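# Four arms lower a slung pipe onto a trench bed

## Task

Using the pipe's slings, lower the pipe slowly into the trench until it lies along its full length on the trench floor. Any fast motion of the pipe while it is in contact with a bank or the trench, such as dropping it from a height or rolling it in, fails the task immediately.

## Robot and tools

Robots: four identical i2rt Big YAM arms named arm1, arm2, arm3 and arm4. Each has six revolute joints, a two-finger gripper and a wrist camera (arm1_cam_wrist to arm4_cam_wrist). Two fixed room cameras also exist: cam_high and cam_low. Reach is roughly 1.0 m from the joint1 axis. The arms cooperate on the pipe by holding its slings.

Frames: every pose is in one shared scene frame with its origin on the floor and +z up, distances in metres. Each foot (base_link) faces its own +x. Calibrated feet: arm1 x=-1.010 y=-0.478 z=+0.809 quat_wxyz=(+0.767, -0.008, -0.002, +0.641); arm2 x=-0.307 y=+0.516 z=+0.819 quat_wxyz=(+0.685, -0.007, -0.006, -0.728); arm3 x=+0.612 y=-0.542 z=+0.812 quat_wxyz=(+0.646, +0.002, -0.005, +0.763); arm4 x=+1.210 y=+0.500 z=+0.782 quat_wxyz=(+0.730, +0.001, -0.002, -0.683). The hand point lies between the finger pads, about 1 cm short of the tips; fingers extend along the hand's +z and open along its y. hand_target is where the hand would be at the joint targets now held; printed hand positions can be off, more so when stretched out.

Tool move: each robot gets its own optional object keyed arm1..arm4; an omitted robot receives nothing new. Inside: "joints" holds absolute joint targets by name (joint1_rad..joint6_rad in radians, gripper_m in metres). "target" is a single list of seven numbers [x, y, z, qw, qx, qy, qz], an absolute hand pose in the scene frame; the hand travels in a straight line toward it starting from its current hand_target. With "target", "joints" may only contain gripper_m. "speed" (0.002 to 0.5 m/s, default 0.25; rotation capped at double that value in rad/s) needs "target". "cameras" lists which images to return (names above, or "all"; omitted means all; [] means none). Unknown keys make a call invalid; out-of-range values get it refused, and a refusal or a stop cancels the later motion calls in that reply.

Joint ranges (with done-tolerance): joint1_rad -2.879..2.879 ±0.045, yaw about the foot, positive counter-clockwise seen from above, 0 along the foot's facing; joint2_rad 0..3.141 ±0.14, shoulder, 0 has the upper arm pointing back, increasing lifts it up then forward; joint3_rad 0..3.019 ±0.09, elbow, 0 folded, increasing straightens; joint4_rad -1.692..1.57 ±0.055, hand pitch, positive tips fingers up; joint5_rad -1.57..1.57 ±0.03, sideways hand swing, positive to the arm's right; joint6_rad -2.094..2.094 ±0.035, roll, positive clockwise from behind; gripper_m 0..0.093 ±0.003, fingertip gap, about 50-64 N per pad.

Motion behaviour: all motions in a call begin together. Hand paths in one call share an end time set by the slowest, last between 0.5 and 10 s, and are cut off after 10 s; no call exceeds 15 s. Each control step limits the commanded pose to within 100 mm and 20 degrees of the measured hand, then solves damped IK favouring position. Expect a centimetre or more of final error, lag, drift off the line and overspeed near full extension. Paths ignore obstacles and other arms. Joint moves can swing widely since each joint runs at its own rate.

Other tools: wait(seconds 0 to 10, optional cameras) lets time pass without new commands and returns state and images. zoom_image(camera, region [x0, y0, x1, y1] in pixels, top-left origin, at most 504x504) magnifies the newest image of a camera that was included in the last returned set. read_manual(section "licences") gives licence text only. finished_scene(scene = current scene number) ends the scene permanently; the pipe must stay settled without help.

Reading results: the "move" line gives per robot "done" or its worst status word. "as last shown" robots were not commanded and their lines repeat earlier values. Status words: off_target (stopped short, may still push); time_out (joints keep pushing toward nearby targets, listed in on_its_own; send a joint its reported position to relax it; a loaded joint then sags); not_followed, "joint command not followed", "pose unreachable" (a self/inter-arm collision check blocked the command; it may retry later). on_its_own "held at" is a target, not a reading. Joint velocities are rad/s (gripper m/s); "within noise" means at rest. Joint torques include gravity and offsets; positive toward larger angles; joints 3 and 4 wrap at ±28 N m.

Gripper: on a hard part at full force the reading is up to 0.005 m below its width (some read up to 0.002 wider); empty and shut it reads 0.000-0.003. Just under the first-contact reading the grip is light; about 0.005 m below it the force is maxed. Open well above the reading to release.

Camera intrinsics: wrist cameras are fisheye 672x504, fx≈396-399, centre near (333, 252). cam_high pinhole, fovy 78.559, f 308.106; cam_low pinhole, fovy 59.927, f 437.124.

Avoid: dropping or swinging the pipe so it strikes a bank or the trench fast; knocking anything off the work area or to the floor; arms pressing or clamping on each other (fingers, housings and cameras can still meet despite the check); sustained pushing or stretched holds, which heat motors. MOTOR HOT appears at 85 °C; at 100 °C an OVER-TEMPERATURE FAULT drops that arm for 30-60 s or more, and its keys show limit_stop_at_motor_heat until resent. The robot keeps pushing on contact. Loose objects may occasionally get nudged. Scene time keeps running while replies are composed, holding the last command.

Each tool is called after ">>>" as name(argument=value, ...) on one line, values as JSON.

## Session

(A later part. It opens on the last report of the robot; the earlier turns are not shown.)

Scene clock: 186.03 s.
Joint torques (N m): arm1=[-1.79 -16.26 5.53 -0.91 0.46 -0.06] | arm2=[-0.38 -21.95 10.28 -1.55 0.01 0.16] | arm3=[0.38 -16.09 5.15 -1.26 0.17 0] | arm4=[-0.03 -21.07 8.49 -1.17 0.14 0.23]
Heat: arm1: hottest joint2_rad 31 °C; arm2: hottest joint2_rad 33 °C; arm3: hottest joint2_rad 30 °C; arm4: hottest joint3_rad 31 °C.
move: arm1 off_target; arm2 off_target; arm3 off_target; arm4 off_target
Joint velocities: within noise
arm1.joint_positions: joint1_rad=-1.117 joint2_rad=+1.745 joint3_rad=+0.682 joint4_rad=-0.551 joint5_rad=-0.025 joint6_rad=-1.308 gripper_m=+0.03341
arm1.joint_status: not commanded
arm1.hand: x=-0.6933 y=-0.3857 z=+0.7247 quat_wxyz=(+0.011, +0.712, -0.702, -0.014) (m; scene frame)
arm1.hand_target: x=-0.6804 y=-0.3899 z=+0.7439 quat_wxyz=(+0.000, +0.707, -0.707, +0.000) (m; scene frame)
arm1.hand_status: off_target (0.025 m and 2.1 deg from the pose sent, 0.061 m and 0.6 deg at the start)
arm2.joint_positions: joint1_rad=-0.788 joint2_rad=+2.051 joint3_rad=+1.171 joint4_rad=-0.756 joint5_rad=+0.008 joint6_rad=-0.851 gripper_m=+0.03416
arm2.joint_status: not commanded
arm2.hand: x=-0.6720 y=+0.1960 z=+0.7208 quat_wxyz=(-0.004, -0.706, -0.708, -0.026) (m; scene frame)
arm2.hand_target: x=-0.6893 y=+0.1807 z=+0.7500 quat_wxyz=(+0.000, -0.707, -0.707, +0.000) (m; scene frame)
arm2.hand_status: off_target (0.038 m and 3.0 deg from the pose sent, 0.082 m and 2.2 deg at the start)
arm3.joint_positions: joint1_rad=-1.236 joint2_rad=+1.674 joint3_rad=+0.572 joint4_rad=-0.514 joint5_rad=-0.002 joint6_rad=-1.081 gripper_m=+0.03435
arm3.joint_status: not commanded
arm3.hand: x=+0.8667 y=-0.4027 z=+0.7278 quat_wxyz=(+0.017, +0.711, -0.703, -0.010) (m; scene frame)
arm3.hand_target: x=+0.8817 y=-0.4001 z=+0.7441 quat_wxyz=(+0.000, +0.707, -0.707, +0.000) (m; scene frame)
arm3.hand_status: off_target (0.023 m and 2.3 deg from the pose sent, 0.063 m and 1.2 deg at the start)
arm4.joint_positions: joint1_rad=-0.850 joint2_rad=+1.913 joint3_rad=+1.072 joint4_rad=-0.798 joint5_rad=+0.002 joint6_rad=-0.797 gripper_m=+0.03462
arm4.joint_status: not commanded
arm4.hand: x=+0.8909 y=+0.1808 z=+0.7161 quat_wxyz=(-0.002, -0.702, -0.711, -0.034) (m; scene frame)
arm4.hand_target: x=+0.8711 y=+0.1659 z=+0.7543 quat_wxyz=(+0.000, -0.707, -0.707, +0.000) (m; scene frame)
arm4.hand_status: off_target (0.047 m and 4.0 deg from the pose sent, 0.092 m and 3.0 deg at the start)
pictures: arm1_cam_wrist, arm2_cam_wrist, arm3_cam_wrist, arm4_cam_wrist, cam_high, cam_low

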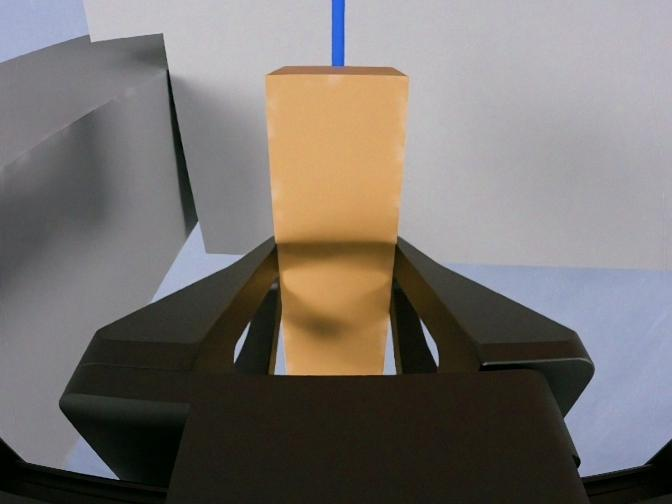

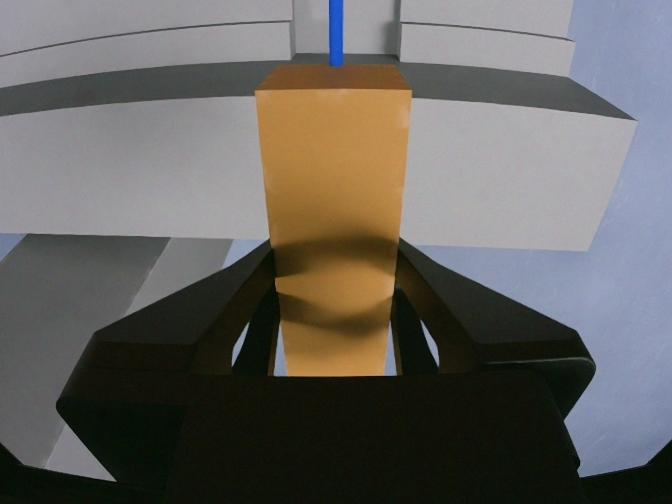

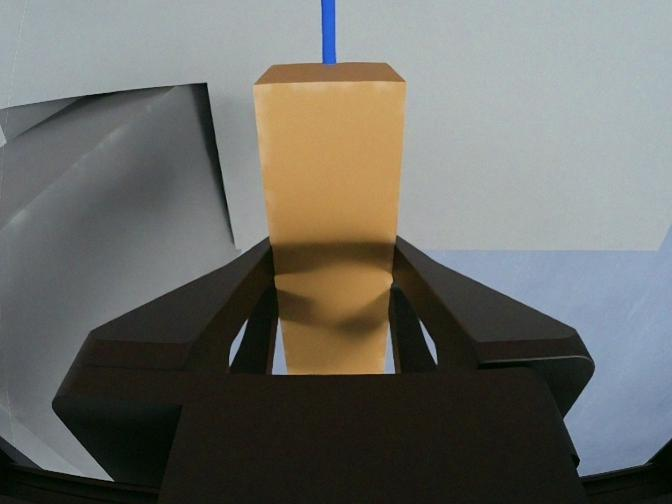

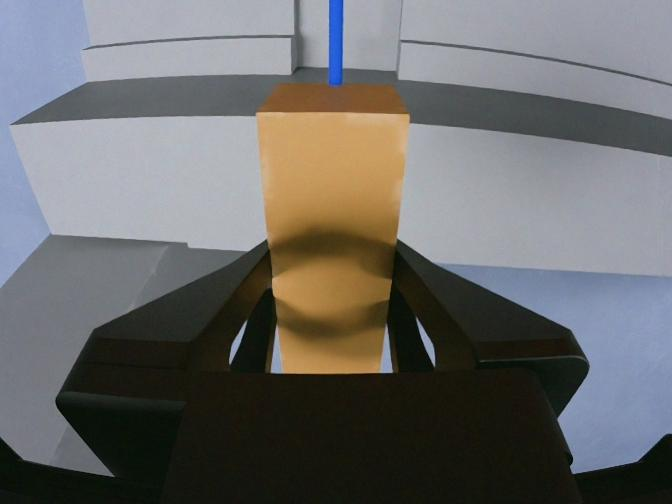

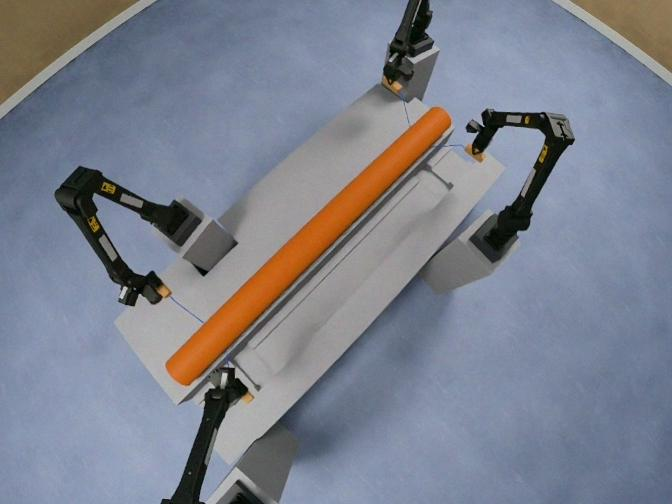

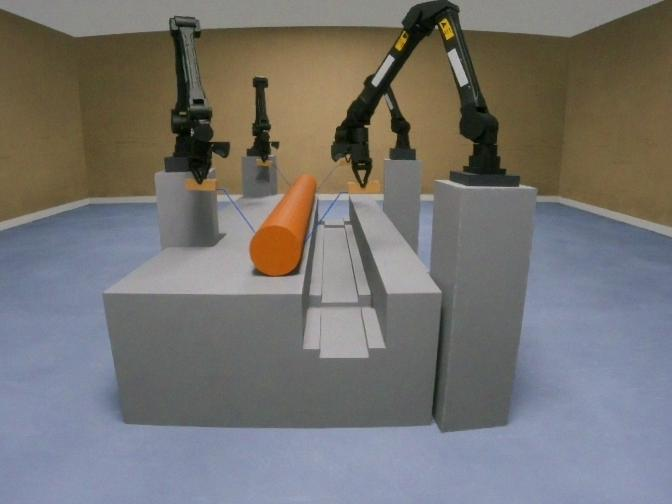

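>>> move(arm1={"target": [-0.675, -0.390, 0.80, 0, 0.7071, -0.7071, 0], "speed": 0.05}, arm2={"target": [-0.695, 0.170, 0.81, 0, 0.7071, 0.7071, 0], "speed": 0.05}, arm3={"target": [0.890, -0.400, 0.80, 0, 0.7071, -0.7071, 0], "speed": 0.05}, arm4={"target": [0.862, 0.155, 0.82, 0, 0.7071, 0.7071, 0], "speed": 0.05})

>>> zoom_image(camera="cam_low", region=[100, 90, 520, 370])

Scene clock: 191.63 s.
Joint torques (N m): arm1=[-2.9 -16.62 8.43 -1.48 0.98 -0.13] | arm2=[-2.26 -27.22 11.04 -3.34 0.53 0.02] | arm3=[-1.08 -17.49 7.25 -2.09 0.83 -0.1] | arm4=[-1.44 -26.52 9.52 -2.99 0.53 0.08]
Heat: arm1: hottest joint2_rad 31 °C; arm2: hottest joint3_rad 34 °C; arm3: hottest joint2_rad 30 °C; arm4: hottest joint3_rad 32 °C.
move: arm1 off_target; arm2 off_target; arm3 off_target; arm4 off_target
Joint velocities: within noise
arm1.joint_positions: joint1_rad=-1.109 joint2_rad=+1.630 joint3_rad=+0.700 joint4_rad=-0.710 joint5_rad=-0.036 joint6_rad=-1.303 gripper_m=+0.03341
arm1.joint_status: not commanded
arm1.hand: x=-0.7005 y=-0.3825 z=+0.7656 quat_wxyz=(+0.019, +0.712, -0.702, -0.024) (m; scene frame)
arm1.hand_target: x=-0.6763 y=-0.3898 z=+0.7978 quat_wxyz=(+0.000, +0.707, -0.707, +0.001) (m; scene frame)
arm1.hand_status: off_target (0.043 m and 3.7 deg from the pose sent, 0.078 m and 2.1 deg at the start)
arm2.joint_positions: joint1_rad=-0.754 joint2_rad=+2.026 joint3_rad=+1.230 joint4_rad=-0.850 joint5_rad=-0.003 joint6_rad=-0.827 gripper_m=+0.03416
arm2.joint_status: not commanded
arm2.hand: x=-0.6698 y=+0.1734 z=+0.7487 quat_wxyz=(-0.008, -0.703, -0.711, -0.031) (m; scene frame)
arm2.hand_target: x=-0.6933 y=+0.1709 z=+0.8065 quat_wxyz=(+0.001, -0.707, -0.707, +0.001) (m; scene frame)
arm2.hand_status: off_target (0.066 m and 3.7 deg from the pose sent, 0.096 m and 3.0 deg at the start)
arm3.joint_positions: joint1_rad=-1.228 joint2_rad=+1.554 joint3_rad=+0.614 joint4_rad=-0.693 joint5_rad=-0.016 joint6_rad=-1.080 gripper_m=+0.03435
arm3.joint_status: not commanded
arm3.hand: x=+0.8674 y=-0.3974 z=+0.7706 quat_wxyz=(+0.023, +0.713, -0.701, -0.019) (m; scene frame)
arm3.hand_target: x=+0.8891 y=-0.3998 z=+0.7977 quat_wxyz=(+0.000, +0.707, -0.707, +0.000) (m; scene frame)
arm3.hand_status: off_target (0.037 m and 3.5 deg from the pose sent, 0.076 m and 2.3 deg at the start)
arm4.joint_positions: joint1_rad=-0.825 joint2_rad=+1.894 joint3_rad=+1.152 joint4_rad=-0.909 joint5_rad=-0.008 joint6_rad=-0.778 gripper_m=+0.03462
arm4.joint_status: not commanded
arm4.hand: x=+0.8881 y=+0.1593 z=+0.7464 quat_wxyz=(-0.006, -0.700, -0.713, -0.041) (m; scene frame)
arm4.hand_target: x=+0.8642 y=+0.1563 z=+0.8147 quat_wxyz=(+0.001, -0.707, -0.707, +0.001) (m; scene frame)
arm4.hand_status: off_target (0.078 m and 4.8 deg from the pose sent, 0.111 m and 4.0 deg at the start)
pictures: arm1_cam_wrist, arm2_cam_wrist, arm3_cam_wrist, arm4_cam_wrist, cam_high, cam_low

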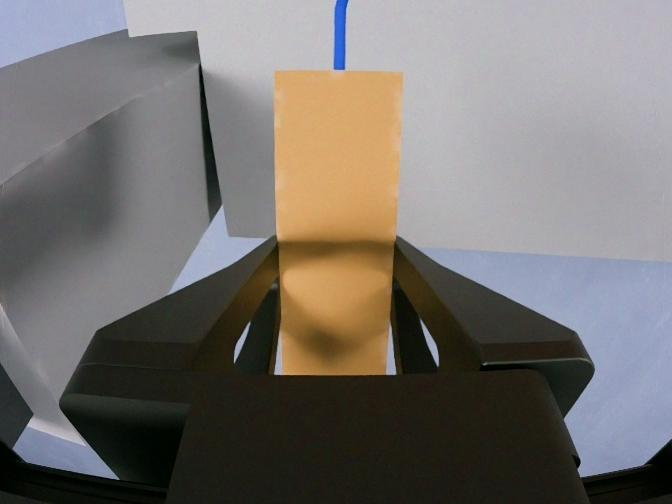

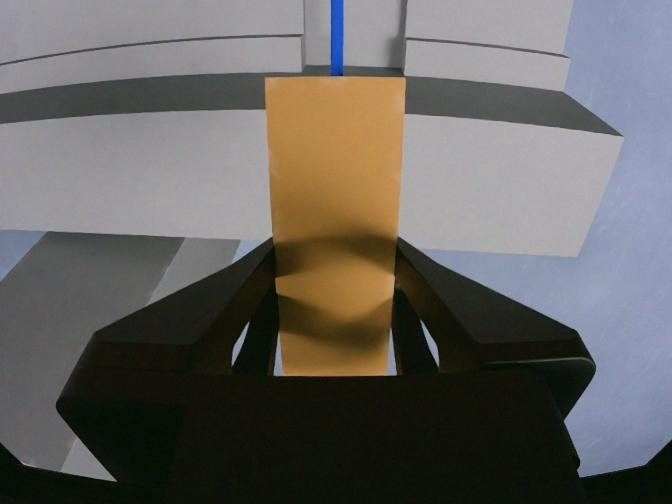

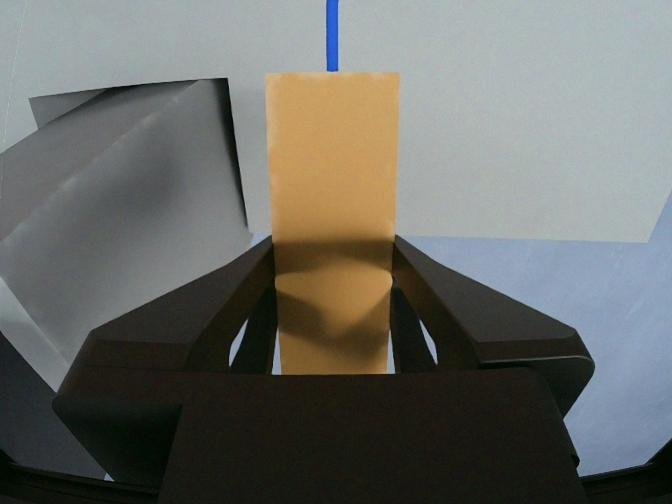

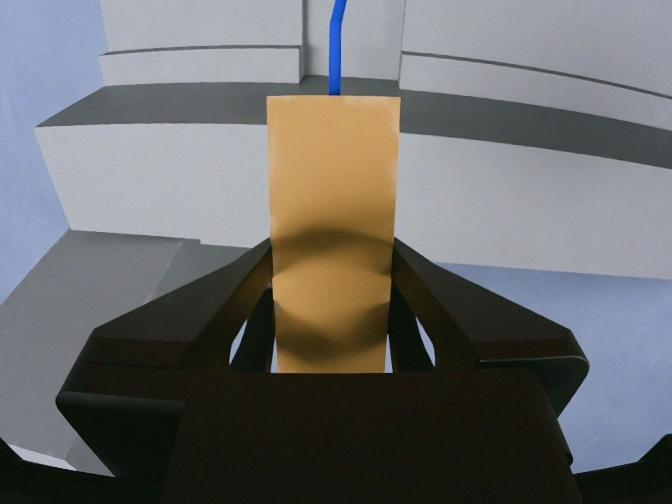

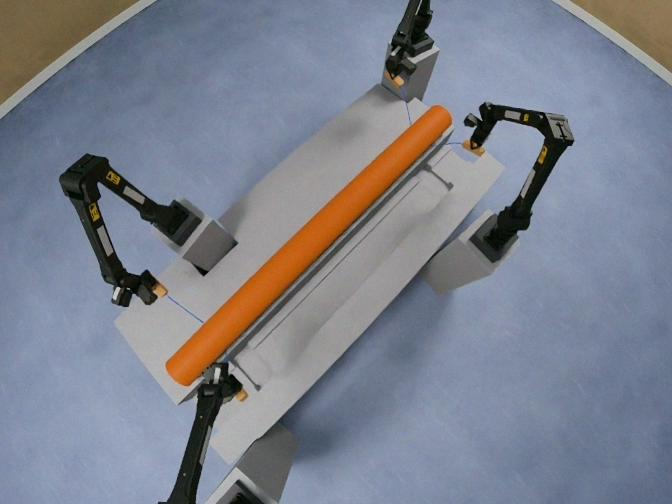

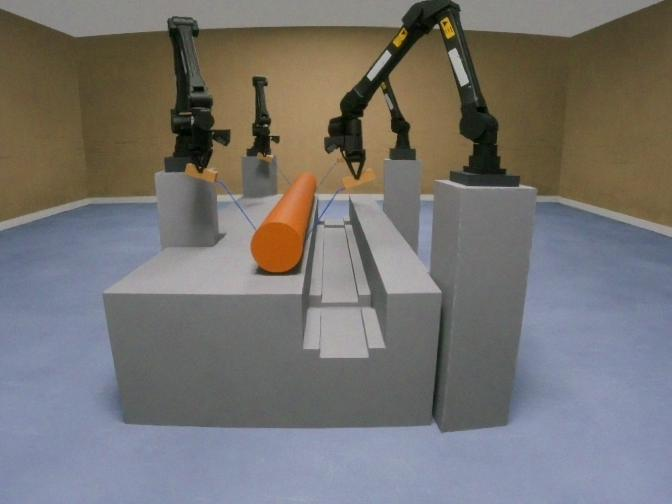

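Scaled by 1.200.

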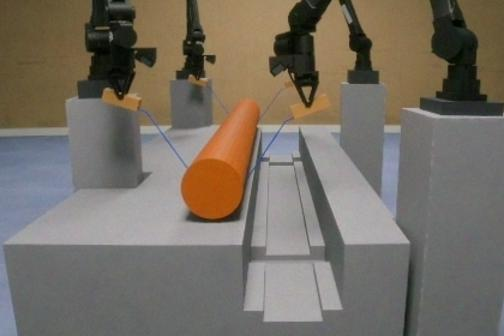

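>>> move(arm1={"target": [-0.665, -0.390, 0.835, 0, 0.7071, -0.7071, 0], "speed": 0.05}, arm2={"target": [-0.700, 0.180, 0.86, 0, 0.7071, 0.7071, 0], "speed": 0.05}, arm3={"target": [0.900, -0.400, 0.835, 0, 0.7071, -0.7071, 0], "speed": 0.05}, arm4={"target": [0.852, 0.170, 0.87, 0, 0.7071, 0.7071, 0], "speed": 0.05})

>>> zoom_image(camera="cam_low", region=[100, 90, 520, 370])

Scene clock: 198.83 s.
Joint torques (N m): arm1=[-3.25 -17.55 10.09 -1.52 1.03 -0.23] | arm2=[-3.66 -27.05 12.64 -3.44 0.58 -0.15] | arm3=[-1.9 -17.73 8.73 -2.21 0.88 -0.2] | arm4=[-3.14 -26.17 11.11 -3.07 0.64 -0.22]
Heat: arm1: hottest joint2_rad 31 °C; arm2: hottest joint2_rad 35 °C; arm3: hottest joint2_rad 30 °C; arm4: hottest joint3_rad 33 °C.
move: arm1 off_target; arm2 off_target; arm3 off_target; arm4 off_target
Joint velocities: within noise
arm1.joint_positions: joint1_rad=-1.109 joint2_rad=+1.579 joint3_rad=+0.749 joint4_rad=-0.823 joint5_rad=-0.036 joint6_rad=-1.303 gripper_m=+0.03341
arm1.joint_status: not commanded
arm1.hand: x=-0.6946 y=-0.3804 z=+0.7941 quat_wxyz=(+0.026, +0.712, -0.702, -0.028) (m; scene frame)
arm1.hand_target: x=-0.6668 y=-0.3898 z=+0.8326 quat_wxyz=(+0.000, +0.707, -0.708, +0.001) (m; scene frame)
arm1.hand_status: off_target (0.051 m and 4.4 deg from the pose sent, 0.078 m and 3.6 deg at the start)
arm2.joint_positions: joint1_rad=-0.754 joint2_rad=+1.948 joint3_rad=+1.249 joint4_rad=-0.958 joint5_rad=-0.003 joint6_rad=-0.829 gripper_m=+0.03416
arm2.joint_status: not commanded
arm2.hand: x=-0.6679 y=+0.1759 z=+0.7927 quat_wxyz=(-0.008, -0.702, -0.711, -0.036) (m; scene frame)
arm2.hand_target: x=-0.6974 y=+0.1811 z=+0.8563 quat_wxyz=(+0.001, -0.707, -0.707, +0.001) (m; scene frame)
arm2.hand_status: off_target (0.075 m and 4.3 deg from the pose sent, 0.115 m and 3.7 deg at the start)
arm3.joint_positions: joint1_rad=-1.228 joint2_rad=+1.496 joint3_rad=+0.662 joint4_rad=-0.812 joint5_rad=-0.016 joint6_rad=-1.081 gripper_m=+0.03435
arm3.joint_status: not commanded
arm3.hand: x=+0.8726 y=-0.3948 z=+0.7993 quat_wxyz=(+0.029, +0.713, -0.700, -0.021) (m; scene frame)
arm3.hand_target: x=+0.8986 y=-0.3998 z=+0.8323 quat_wxyz=(+0.000, +0.707, -0.707, +0.001) (m; scene frame)
arm3.hand_status: off_target (0.045 m and 4.2 deg from the pose sent, 0.072 m and 3.5 deg at the start)
arm4.joint_positions: joint1_rad=-0.834 joint2_rad=+1.820 joint3_rad=+1.182 joint4_rad=-1.027 joint5_rad=-0.008 joint6_rad=-0.784 gripper_m=+0.03462
arm4.joint_status: not commanded
arm4.hand: x=+0.8872 y=+0.1648 z=+0.7900 quat_wxyz=(-0.006, -0.701, -0.712, -0.047) (m; scene frame)
arm4.hand_target: x=+0.8559 y=+0.1716 z=+0.8640 quat_wxyz=(+0.002, -0.708, -0.707, +0.001) (m; scene frame)
arm4.hand_status: off_target (0.088 m and 5.6 deg from the pose sent, 0.129 m and 4.8 deg at the start)
pictures: arm1_cam_wrist, arm2_cam_wrist, arm3_cam_wrist, arm4_cam_wrist, cam_high, cam_low

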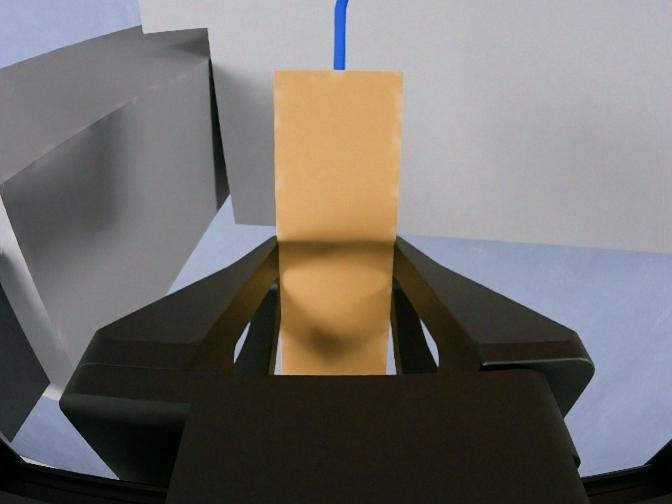

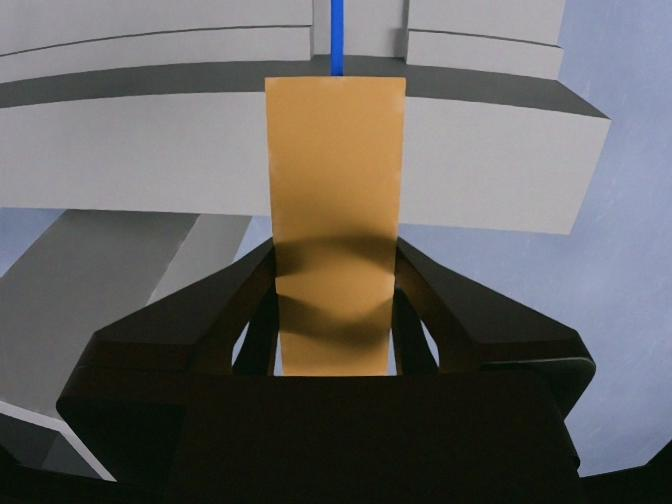

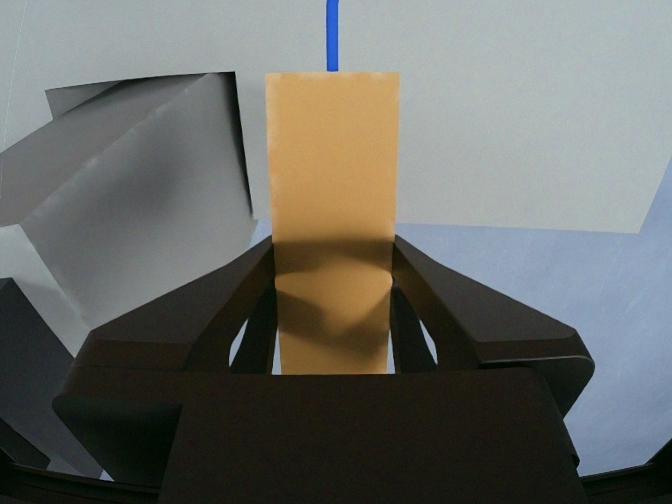

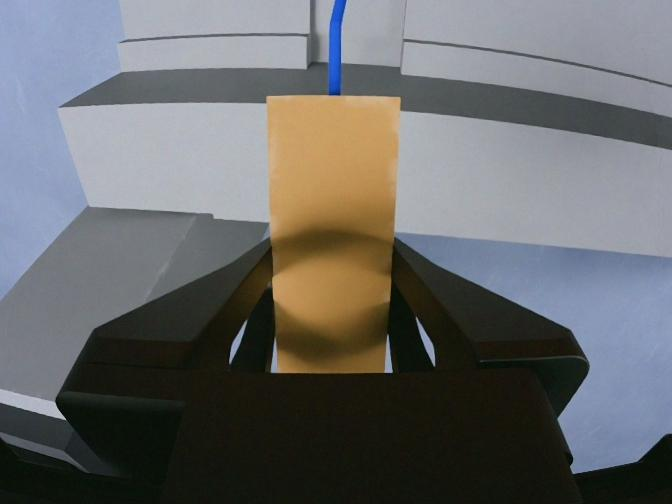

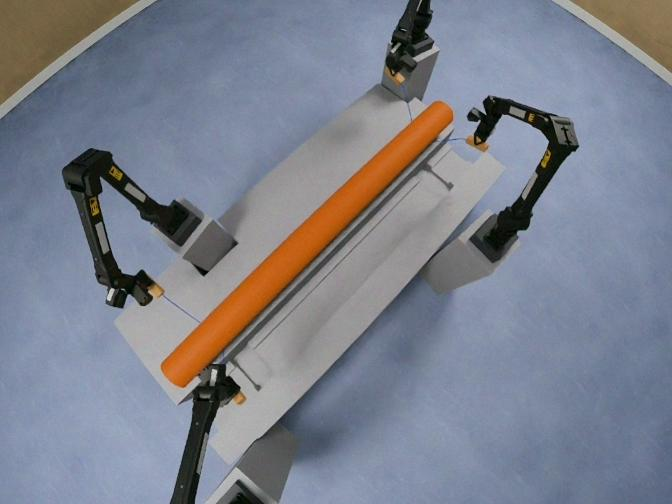

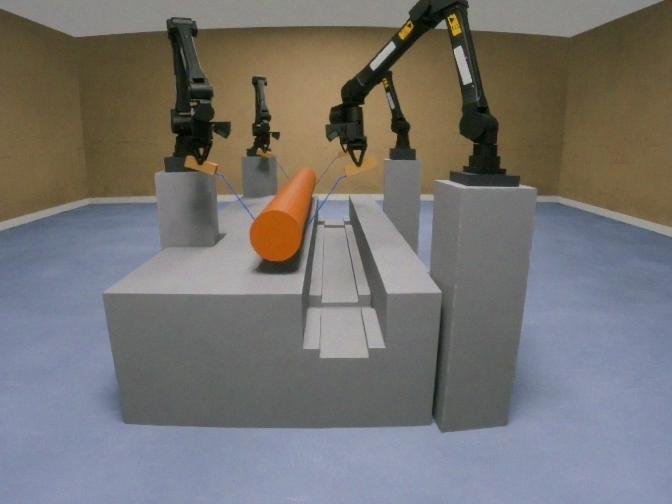

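Scaled by 1.200.

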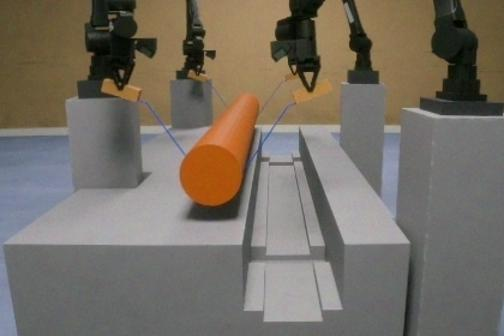

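>>> move(arm1={"target": [-0.665, -0.176, 0.835, 0, 0.7071, -0.7071, 0], "speed": 0.12}, arm2={"target": [-0.700, 0.394, 0.86, 0, 0.7071, 0.7071, 0], "speed": 0.12}, arm3={"target": [0.900, -0.173, 0.835, 0, 0.7071, -0.7071, 0], "speed": 0.12}, arm4={"target": [0.852, 0.397, 0.87, 0, 0.7071, 0.7071, 0], "speed": 0.12})

>>> zoom_image(camera="cam_low", region=[100, 90, 520, 370])

Scene clock: 207.90 s.
Joint torques (N m): arm1=[-3.96 -19.31 10.11 -1.95 0.84 -0.03] | arm2=[-4.78 -21.19 8.99 -1.52 0.86 -0.13] | arm3=[-1.61 -24.82 8.4 -2.67 0.76 0.02] | arm4=[-3.25 -19.55 8.4 -1.54 0.99 -0.18]
Heat: arm1: hottest joint2_rad 32 °C; arm2: hottest joint3_rad 36 °C; arm3: hottest joint2_rad 31 °C; arm4: hottest joint3_rad 33 °C.
move: arm1 off_target; arm2 off_target; arm3 off_target; arm4 off_target
Joint velocities: within noise
arm1.joint_positions: joint1_rad=-0.643 joint2_rad=+1.777 joint3_rad=+1.054 joint4_rad=-0.880 joint5_rad=-0.037 joint6_rad=-0.855 gripper_m=+0.03342
arm1.joint_status: not commanded
arm1.hand: x=-0.6892 y=-0.1714 z=+0.7992 quat_wxyz=(+0.014, +0.719, -0.695, -0.011) (m; scene frame)
arm1.hand_target: x=-0.6663 y=-0.1764 z=+0.8339 quat_wxyz=(-0.001, +0.707, -0.707, +0.000) (m; scene frame)
arm1.hand_status: off_target (0.043 m and 2.8 deg from the pose sent, 0.211 m and 4.4 deg at the start)
arm2.joint_positions: joint1_rad=-1.142 joint2_rad=+1.689 joint3_rad=+0.964 joint4_rad=-0.924 joint5_rad=-0.006 joint6_rad=-1.234 gripper_m=+0.03416
arm2.joint_status: not commanded
arm2.hand: x=-0.6806 y=+0.3718 z=+0.8228 quat_wxyz=(-0.024, -0.696, -0.717, -0.027) (m; scene frame)
arm2.hand_target: x=-0.6985 y=+0.3933 z=+0.8576 quat_wxyz=(+0.001, -0.707, -0.707, -0.001) (m; scene frame)
arm2.hand_status: off_target (0.047 m and 4.5 deg from the pose sent, 0.230 m and 4.3 deg at the start)
arm3.joint_positions: joint1_rad=-0.789 joint2_rad=+1.832 joint3_rad=+1.099 joint4_rad=-0.884 joint5_rad=-0.018 joint6_rad=-0.659 gripper_m=+0.03435
arm3.joint_status: not commanded
arm3.hand: x=+0.8771 y=-0.1693 z=+0.7938 quat_wxyz=(+0.020, +0.719, -0.694, -0.008) (m; scene frame)
arm3.hand_target: x=+0.8989 y=-0.1734 z=+0.8329 quat_wxyz=(+0.000, +0.707, -0.707, +0.000) (m; scene frame)
arm3.hand_status: off_target (0.047 m and 3.2 deg from the pose sent, 0.226 m and 4.2 deg at the start)
arm4.joint_positions: joint1_rad=-1.297 joint2_rad=+1.525 joint3_rad=+0.896 joint4_rad=-1.024 joint5_rad=-0.019 joint6_rad=-1.254 gripper_m=+0.03462
arm4.joint_status: not commanded
arm4.hand: x=+0.8702 y=+0.3767 z=+0.8229 quat_wxyz=(-0.029, -0.698, -0.714, -0.034) (m; scene frame)
arm4.hand_target: x=+0.8538 y=+0.3958 z=+0.8661 quat_wxyz=(+0.001, -0.708, -0.707, -0.001) (m; scene frame)
arm4.hand_status: off_target (0.054 m and 5.3 deg from the pose sent, 0.248 m and 5.5 deg at the start)
pictures: arm1_cam_wrist, arm2_cam_wrist, arm3_cam_wrist, arm4_cam_wrist, cam_high, cam_low

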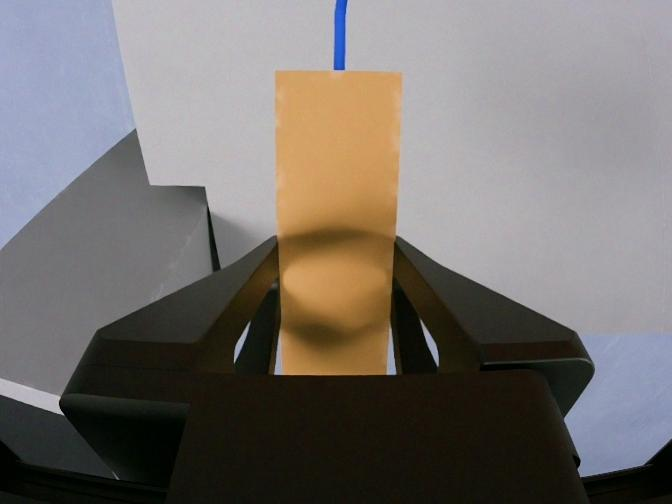

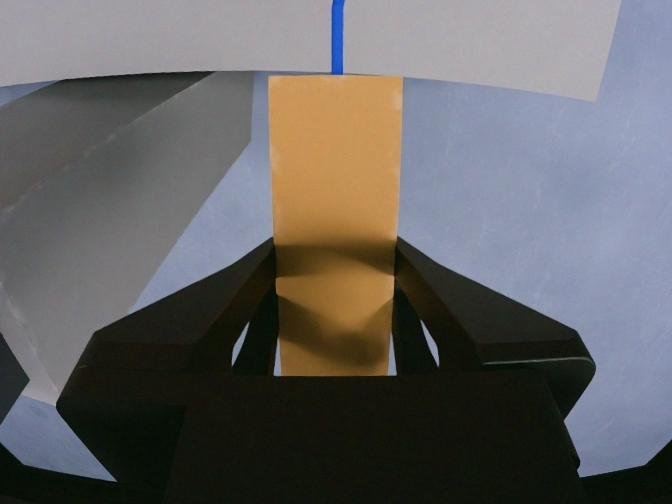

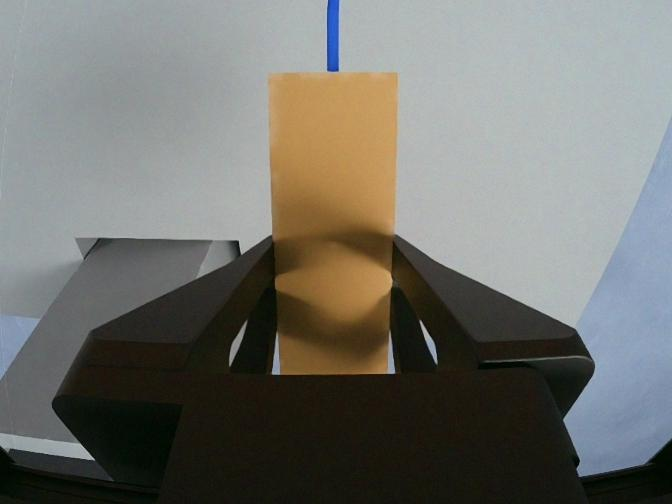

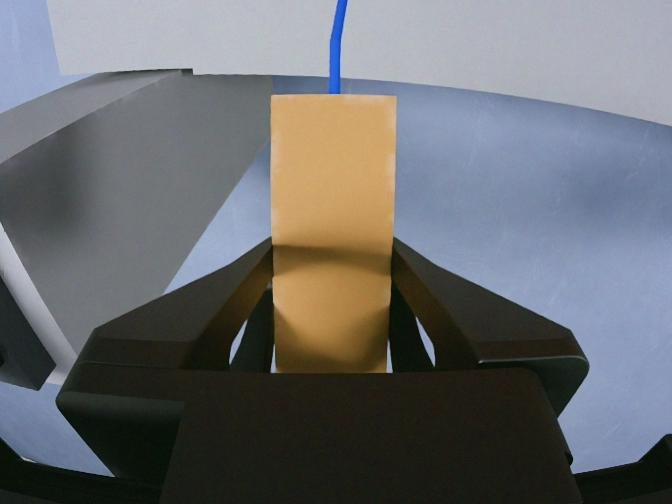

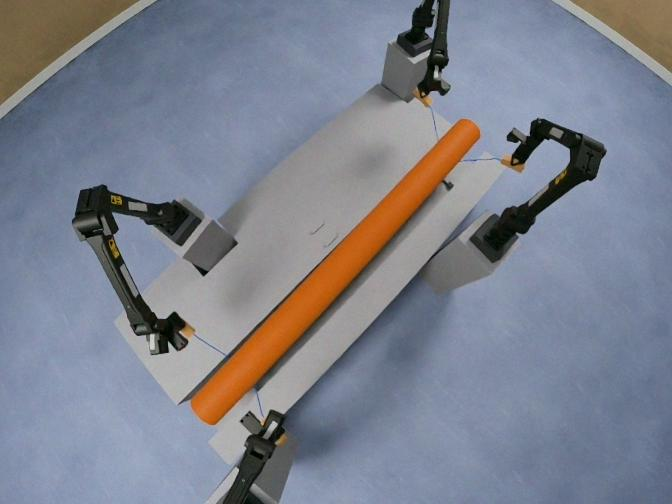

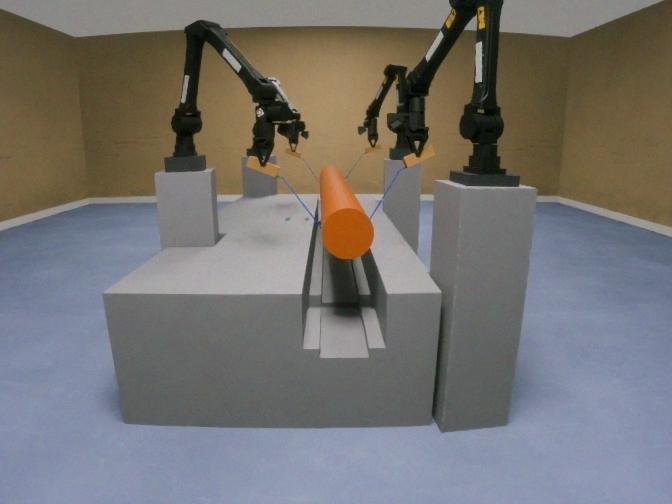

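Scaled by 1.200.

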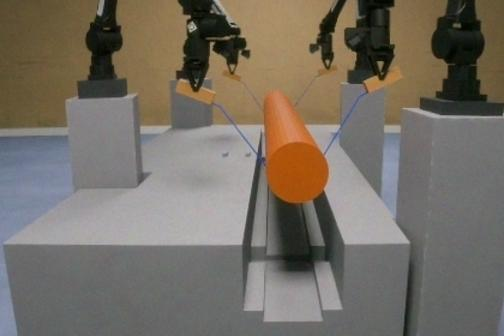

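>>> zoom_image(camera="cam_low", region=[280, 140, 420, 240])

>>> zoom_image(camera="cam_high", region=[340, 90, 540, 230])

>>> zoom_image(camera="cam_high", region=[110, 280, 310, 480])

Scaled by 3.600.

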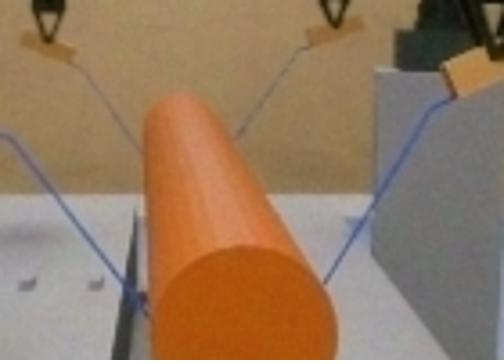

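Scaled by 2.520.

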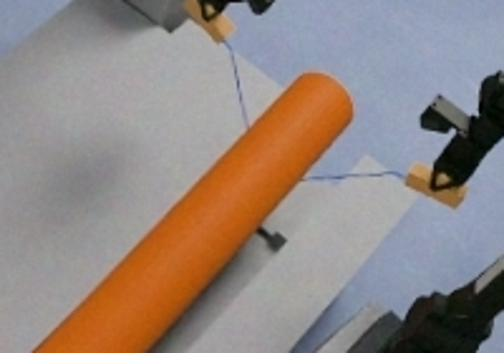

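Scaled by 2.520.

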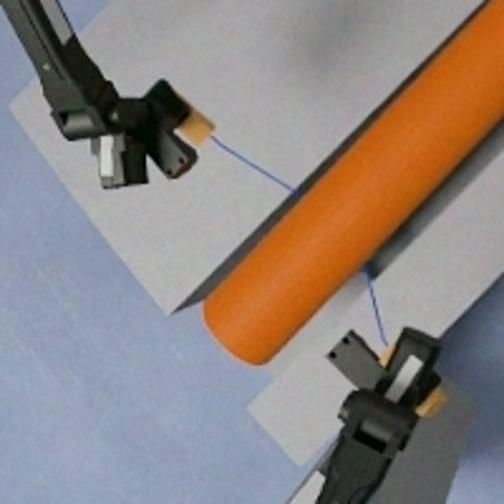

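>>> move(arm1={"target": [-0.665, -0.095, 0.765, 0, 0.7071, -0.7071, 0], "speed": 0.07}, arm2={"target": [-0.700, 0.322, 0.77, 0, 0.7071, 0.7071, 0], "speed": 0.07}, arm3={"target": [0.900, -0.123, 0.765, 0, 0.7071, -0.7071, 0], "speed": 0.07}, arm4={"target": [0.852, 0.294, 0.775, 0, 0.7071, 0.7071, 0], "speed": 0.07})

>>> zoom_image(camera="cam_low", region=[280, 140, 420, 300])

>>> zoom_image(camera="cam_high", region=[340, 90, 540, 230])

>>> zoom_image(camera="cam_high", region=[110, 280, 310, 480])

Scene clock: 241.67 s.
Joint torques (N m): arm1=[-1.79 -23.06 9.55 -0.42 0.24 -0.11] | arm2=[-1.44 -20.48 8.87 -1.09 0.27 0.1] | arm3=[0.21 -27.52 8.31 -1.06 0.21 0.01] | arm4=[-0.97 -19.37 8.21 -0.9 0.41 0.14]
Heat: arm1: hottest joint3_rad 37 °C; arm2: hottest joint2_rad 38 °C; arm3: hottest joint2_rad 33 °C; arm4: hottest joint3_rad 34 °C.
move: arm1 off_target; arm2 off_target; arm3 off_target; arm4 off_target
Joint velocities: within noise
arm1.joint_positions: joint1_rad=-0.543 joint2_rad=+2.014 joint3_rad=+1.182 joint4_rad=-0.822 joint5_rad=-0.023 joint6_rad=-0.733 gripper_m=+0.03344
arm1.joint_status: not commanded
arm1.hand: x=-0.6933 y=-0.1146 z=+0.7258 quat_wxyz=(+0.041, +0.710, -0.703, -0.001) (m; scene frame)
arm1.hand_target: x=-0.6664 y=-0.0965 z=+0.7651 quat_wxyz=(+0.000, +0.707, -0.707, +0.000) (m; scene frame)
arm1.hand_status: off_target (0.052 m and 4.7 deg from the pose sent, 0.087 m and 2.8 deg at the start)
arm2.joint_positions: joint1_rad=-1.034 joint2_rad=+1.893 joint3_rad=+0.958 joint4_rad=-0.719 joint5_rad=+0.005 joint6_rad=-1.102 gripper_m=+0.03416
arm2.joint_status: not commanded
arm2.hand: x=-0.6744 y=+0.3269 z=+0.7392 quat_wxyz=(-0.016, -0.704, -0.709, -0.034) (m; scene frame)
arm2.hand_target: x=-0.6990 y=+0.3224 z=+0.7694 quat_wxyz=(+0.000, -0.707, -0.707, +0.000) (m; scene frame)
arm2.hand_status: off_target (0.040 m and 4.3 deg from the pose sent, 0.075 m and 4.5 deg at the start)
arm3.joint_positions: joint1_rad=-0.753 joint2_rad=+2.032 joint3_rad=+1.169 joint4_rad=-0.808 joint5_rad=-0.006 joint6_rad=-0.599 gripper_m=+0.03435
arm3.joint_status: not commanded
arm3.hand: x=+0.8752 y=-0.1461 z=+0.7210 quat_wxyz=(+0.045, +0.710, -0.702, +0.005) (m; scene frame)
arm3.hand_target: x=+0.8989 y=-0.1248 z=+0.7645 quat_wxyz=(+0.000, +0.707, -0.707, +0.000) (m; scene frame)
arm3.hand_status: off_target (0.056 m and 5.2 deg from the pose sent, 0.059 m and 3.2 deg at the start)
arm4.joint_positions: joint1_rad=-1.093 joint2_rad=+1.756 joint3_rad=+0.887 joint4_rad=-0.793 joint5_rad=-0.006 joint6_rad=-1.045 gripper_m=+0.03462
arm4.joint_status: not commanded
arm4.hand: x=+0.8828 y=+0.3012 z=+0.7349 quat_wxyz=(-0.017, -0.700, -0.713, -0.044) (m; scene frame)
arm4.hand_target: x=+0.8536 y=+0.2948 z=+0.7739 quat_wxyz=(+0.000, -0.707, -0.707, +0.000) (m; scene frame)
arm4.hand_status: off_target (0.051 m and 5.5 deg from the pose sent, 0.097 m and 5.3 deg at the start)
pictures: arm1_cam_wrist, arm2_cam_wrist, arm3_cam_wrist, arm4_cam_wrist, cam_high, cam_low

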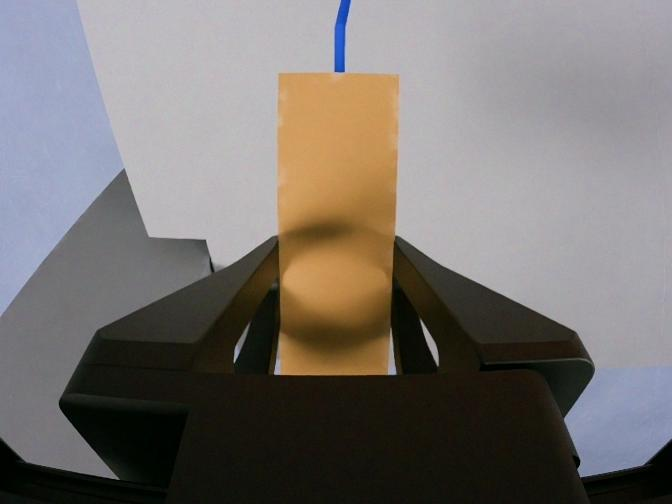

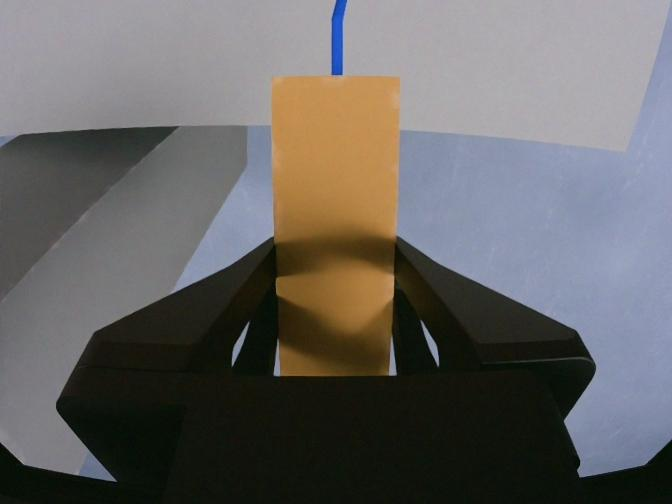

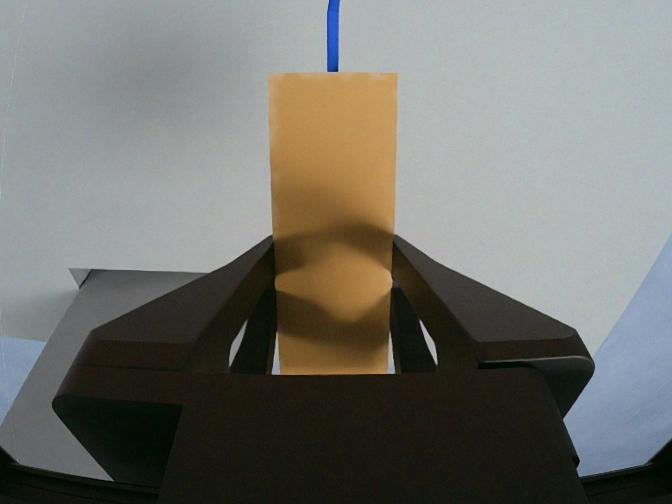

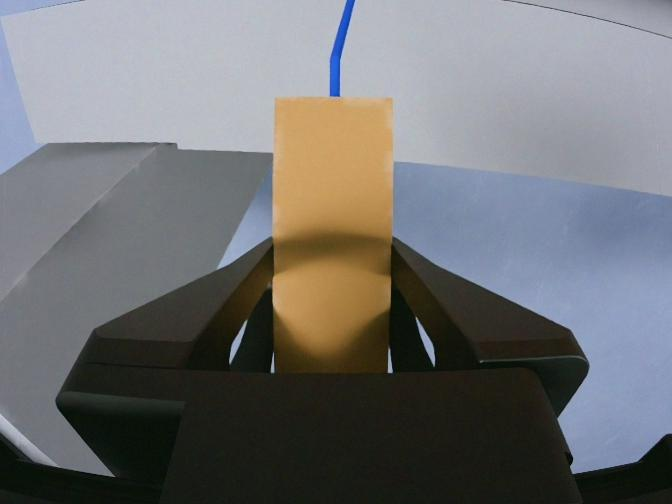

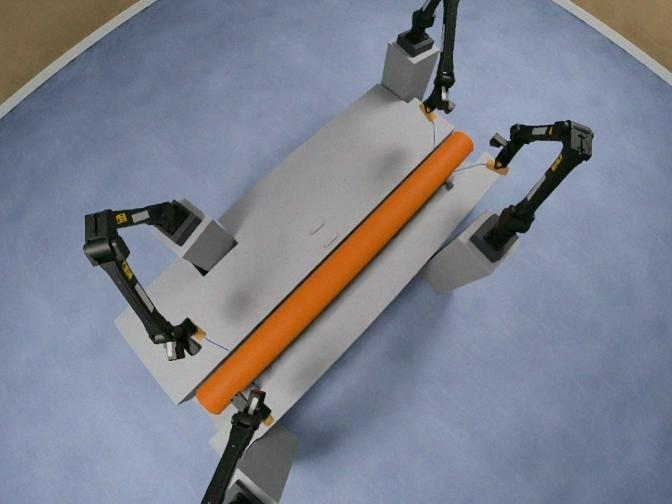

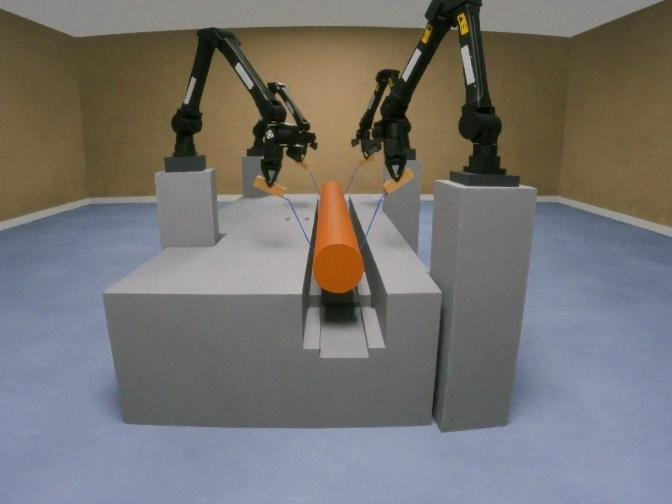

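Scaled by 3.150.

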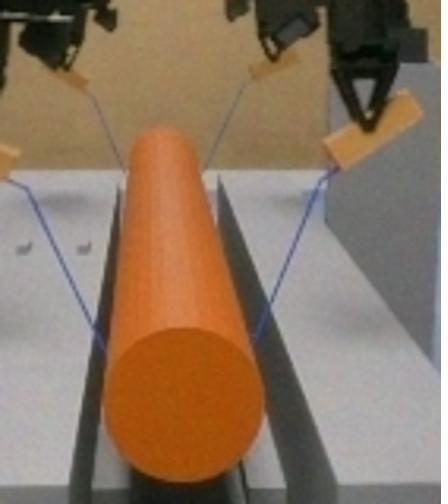

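Scaled by 2.520.

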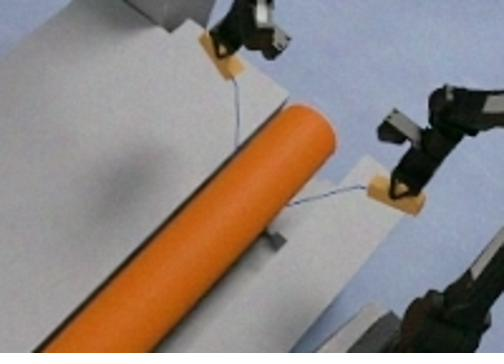

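Scaled by 2.520.

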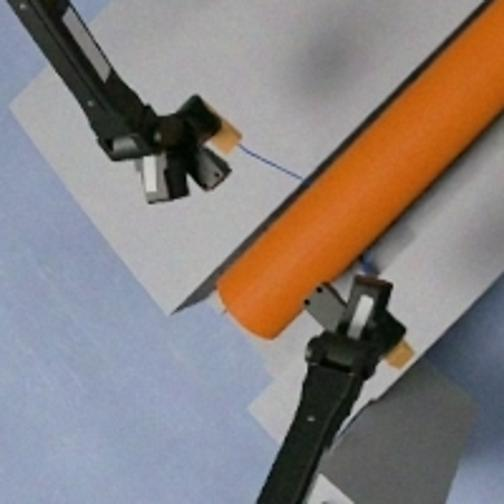

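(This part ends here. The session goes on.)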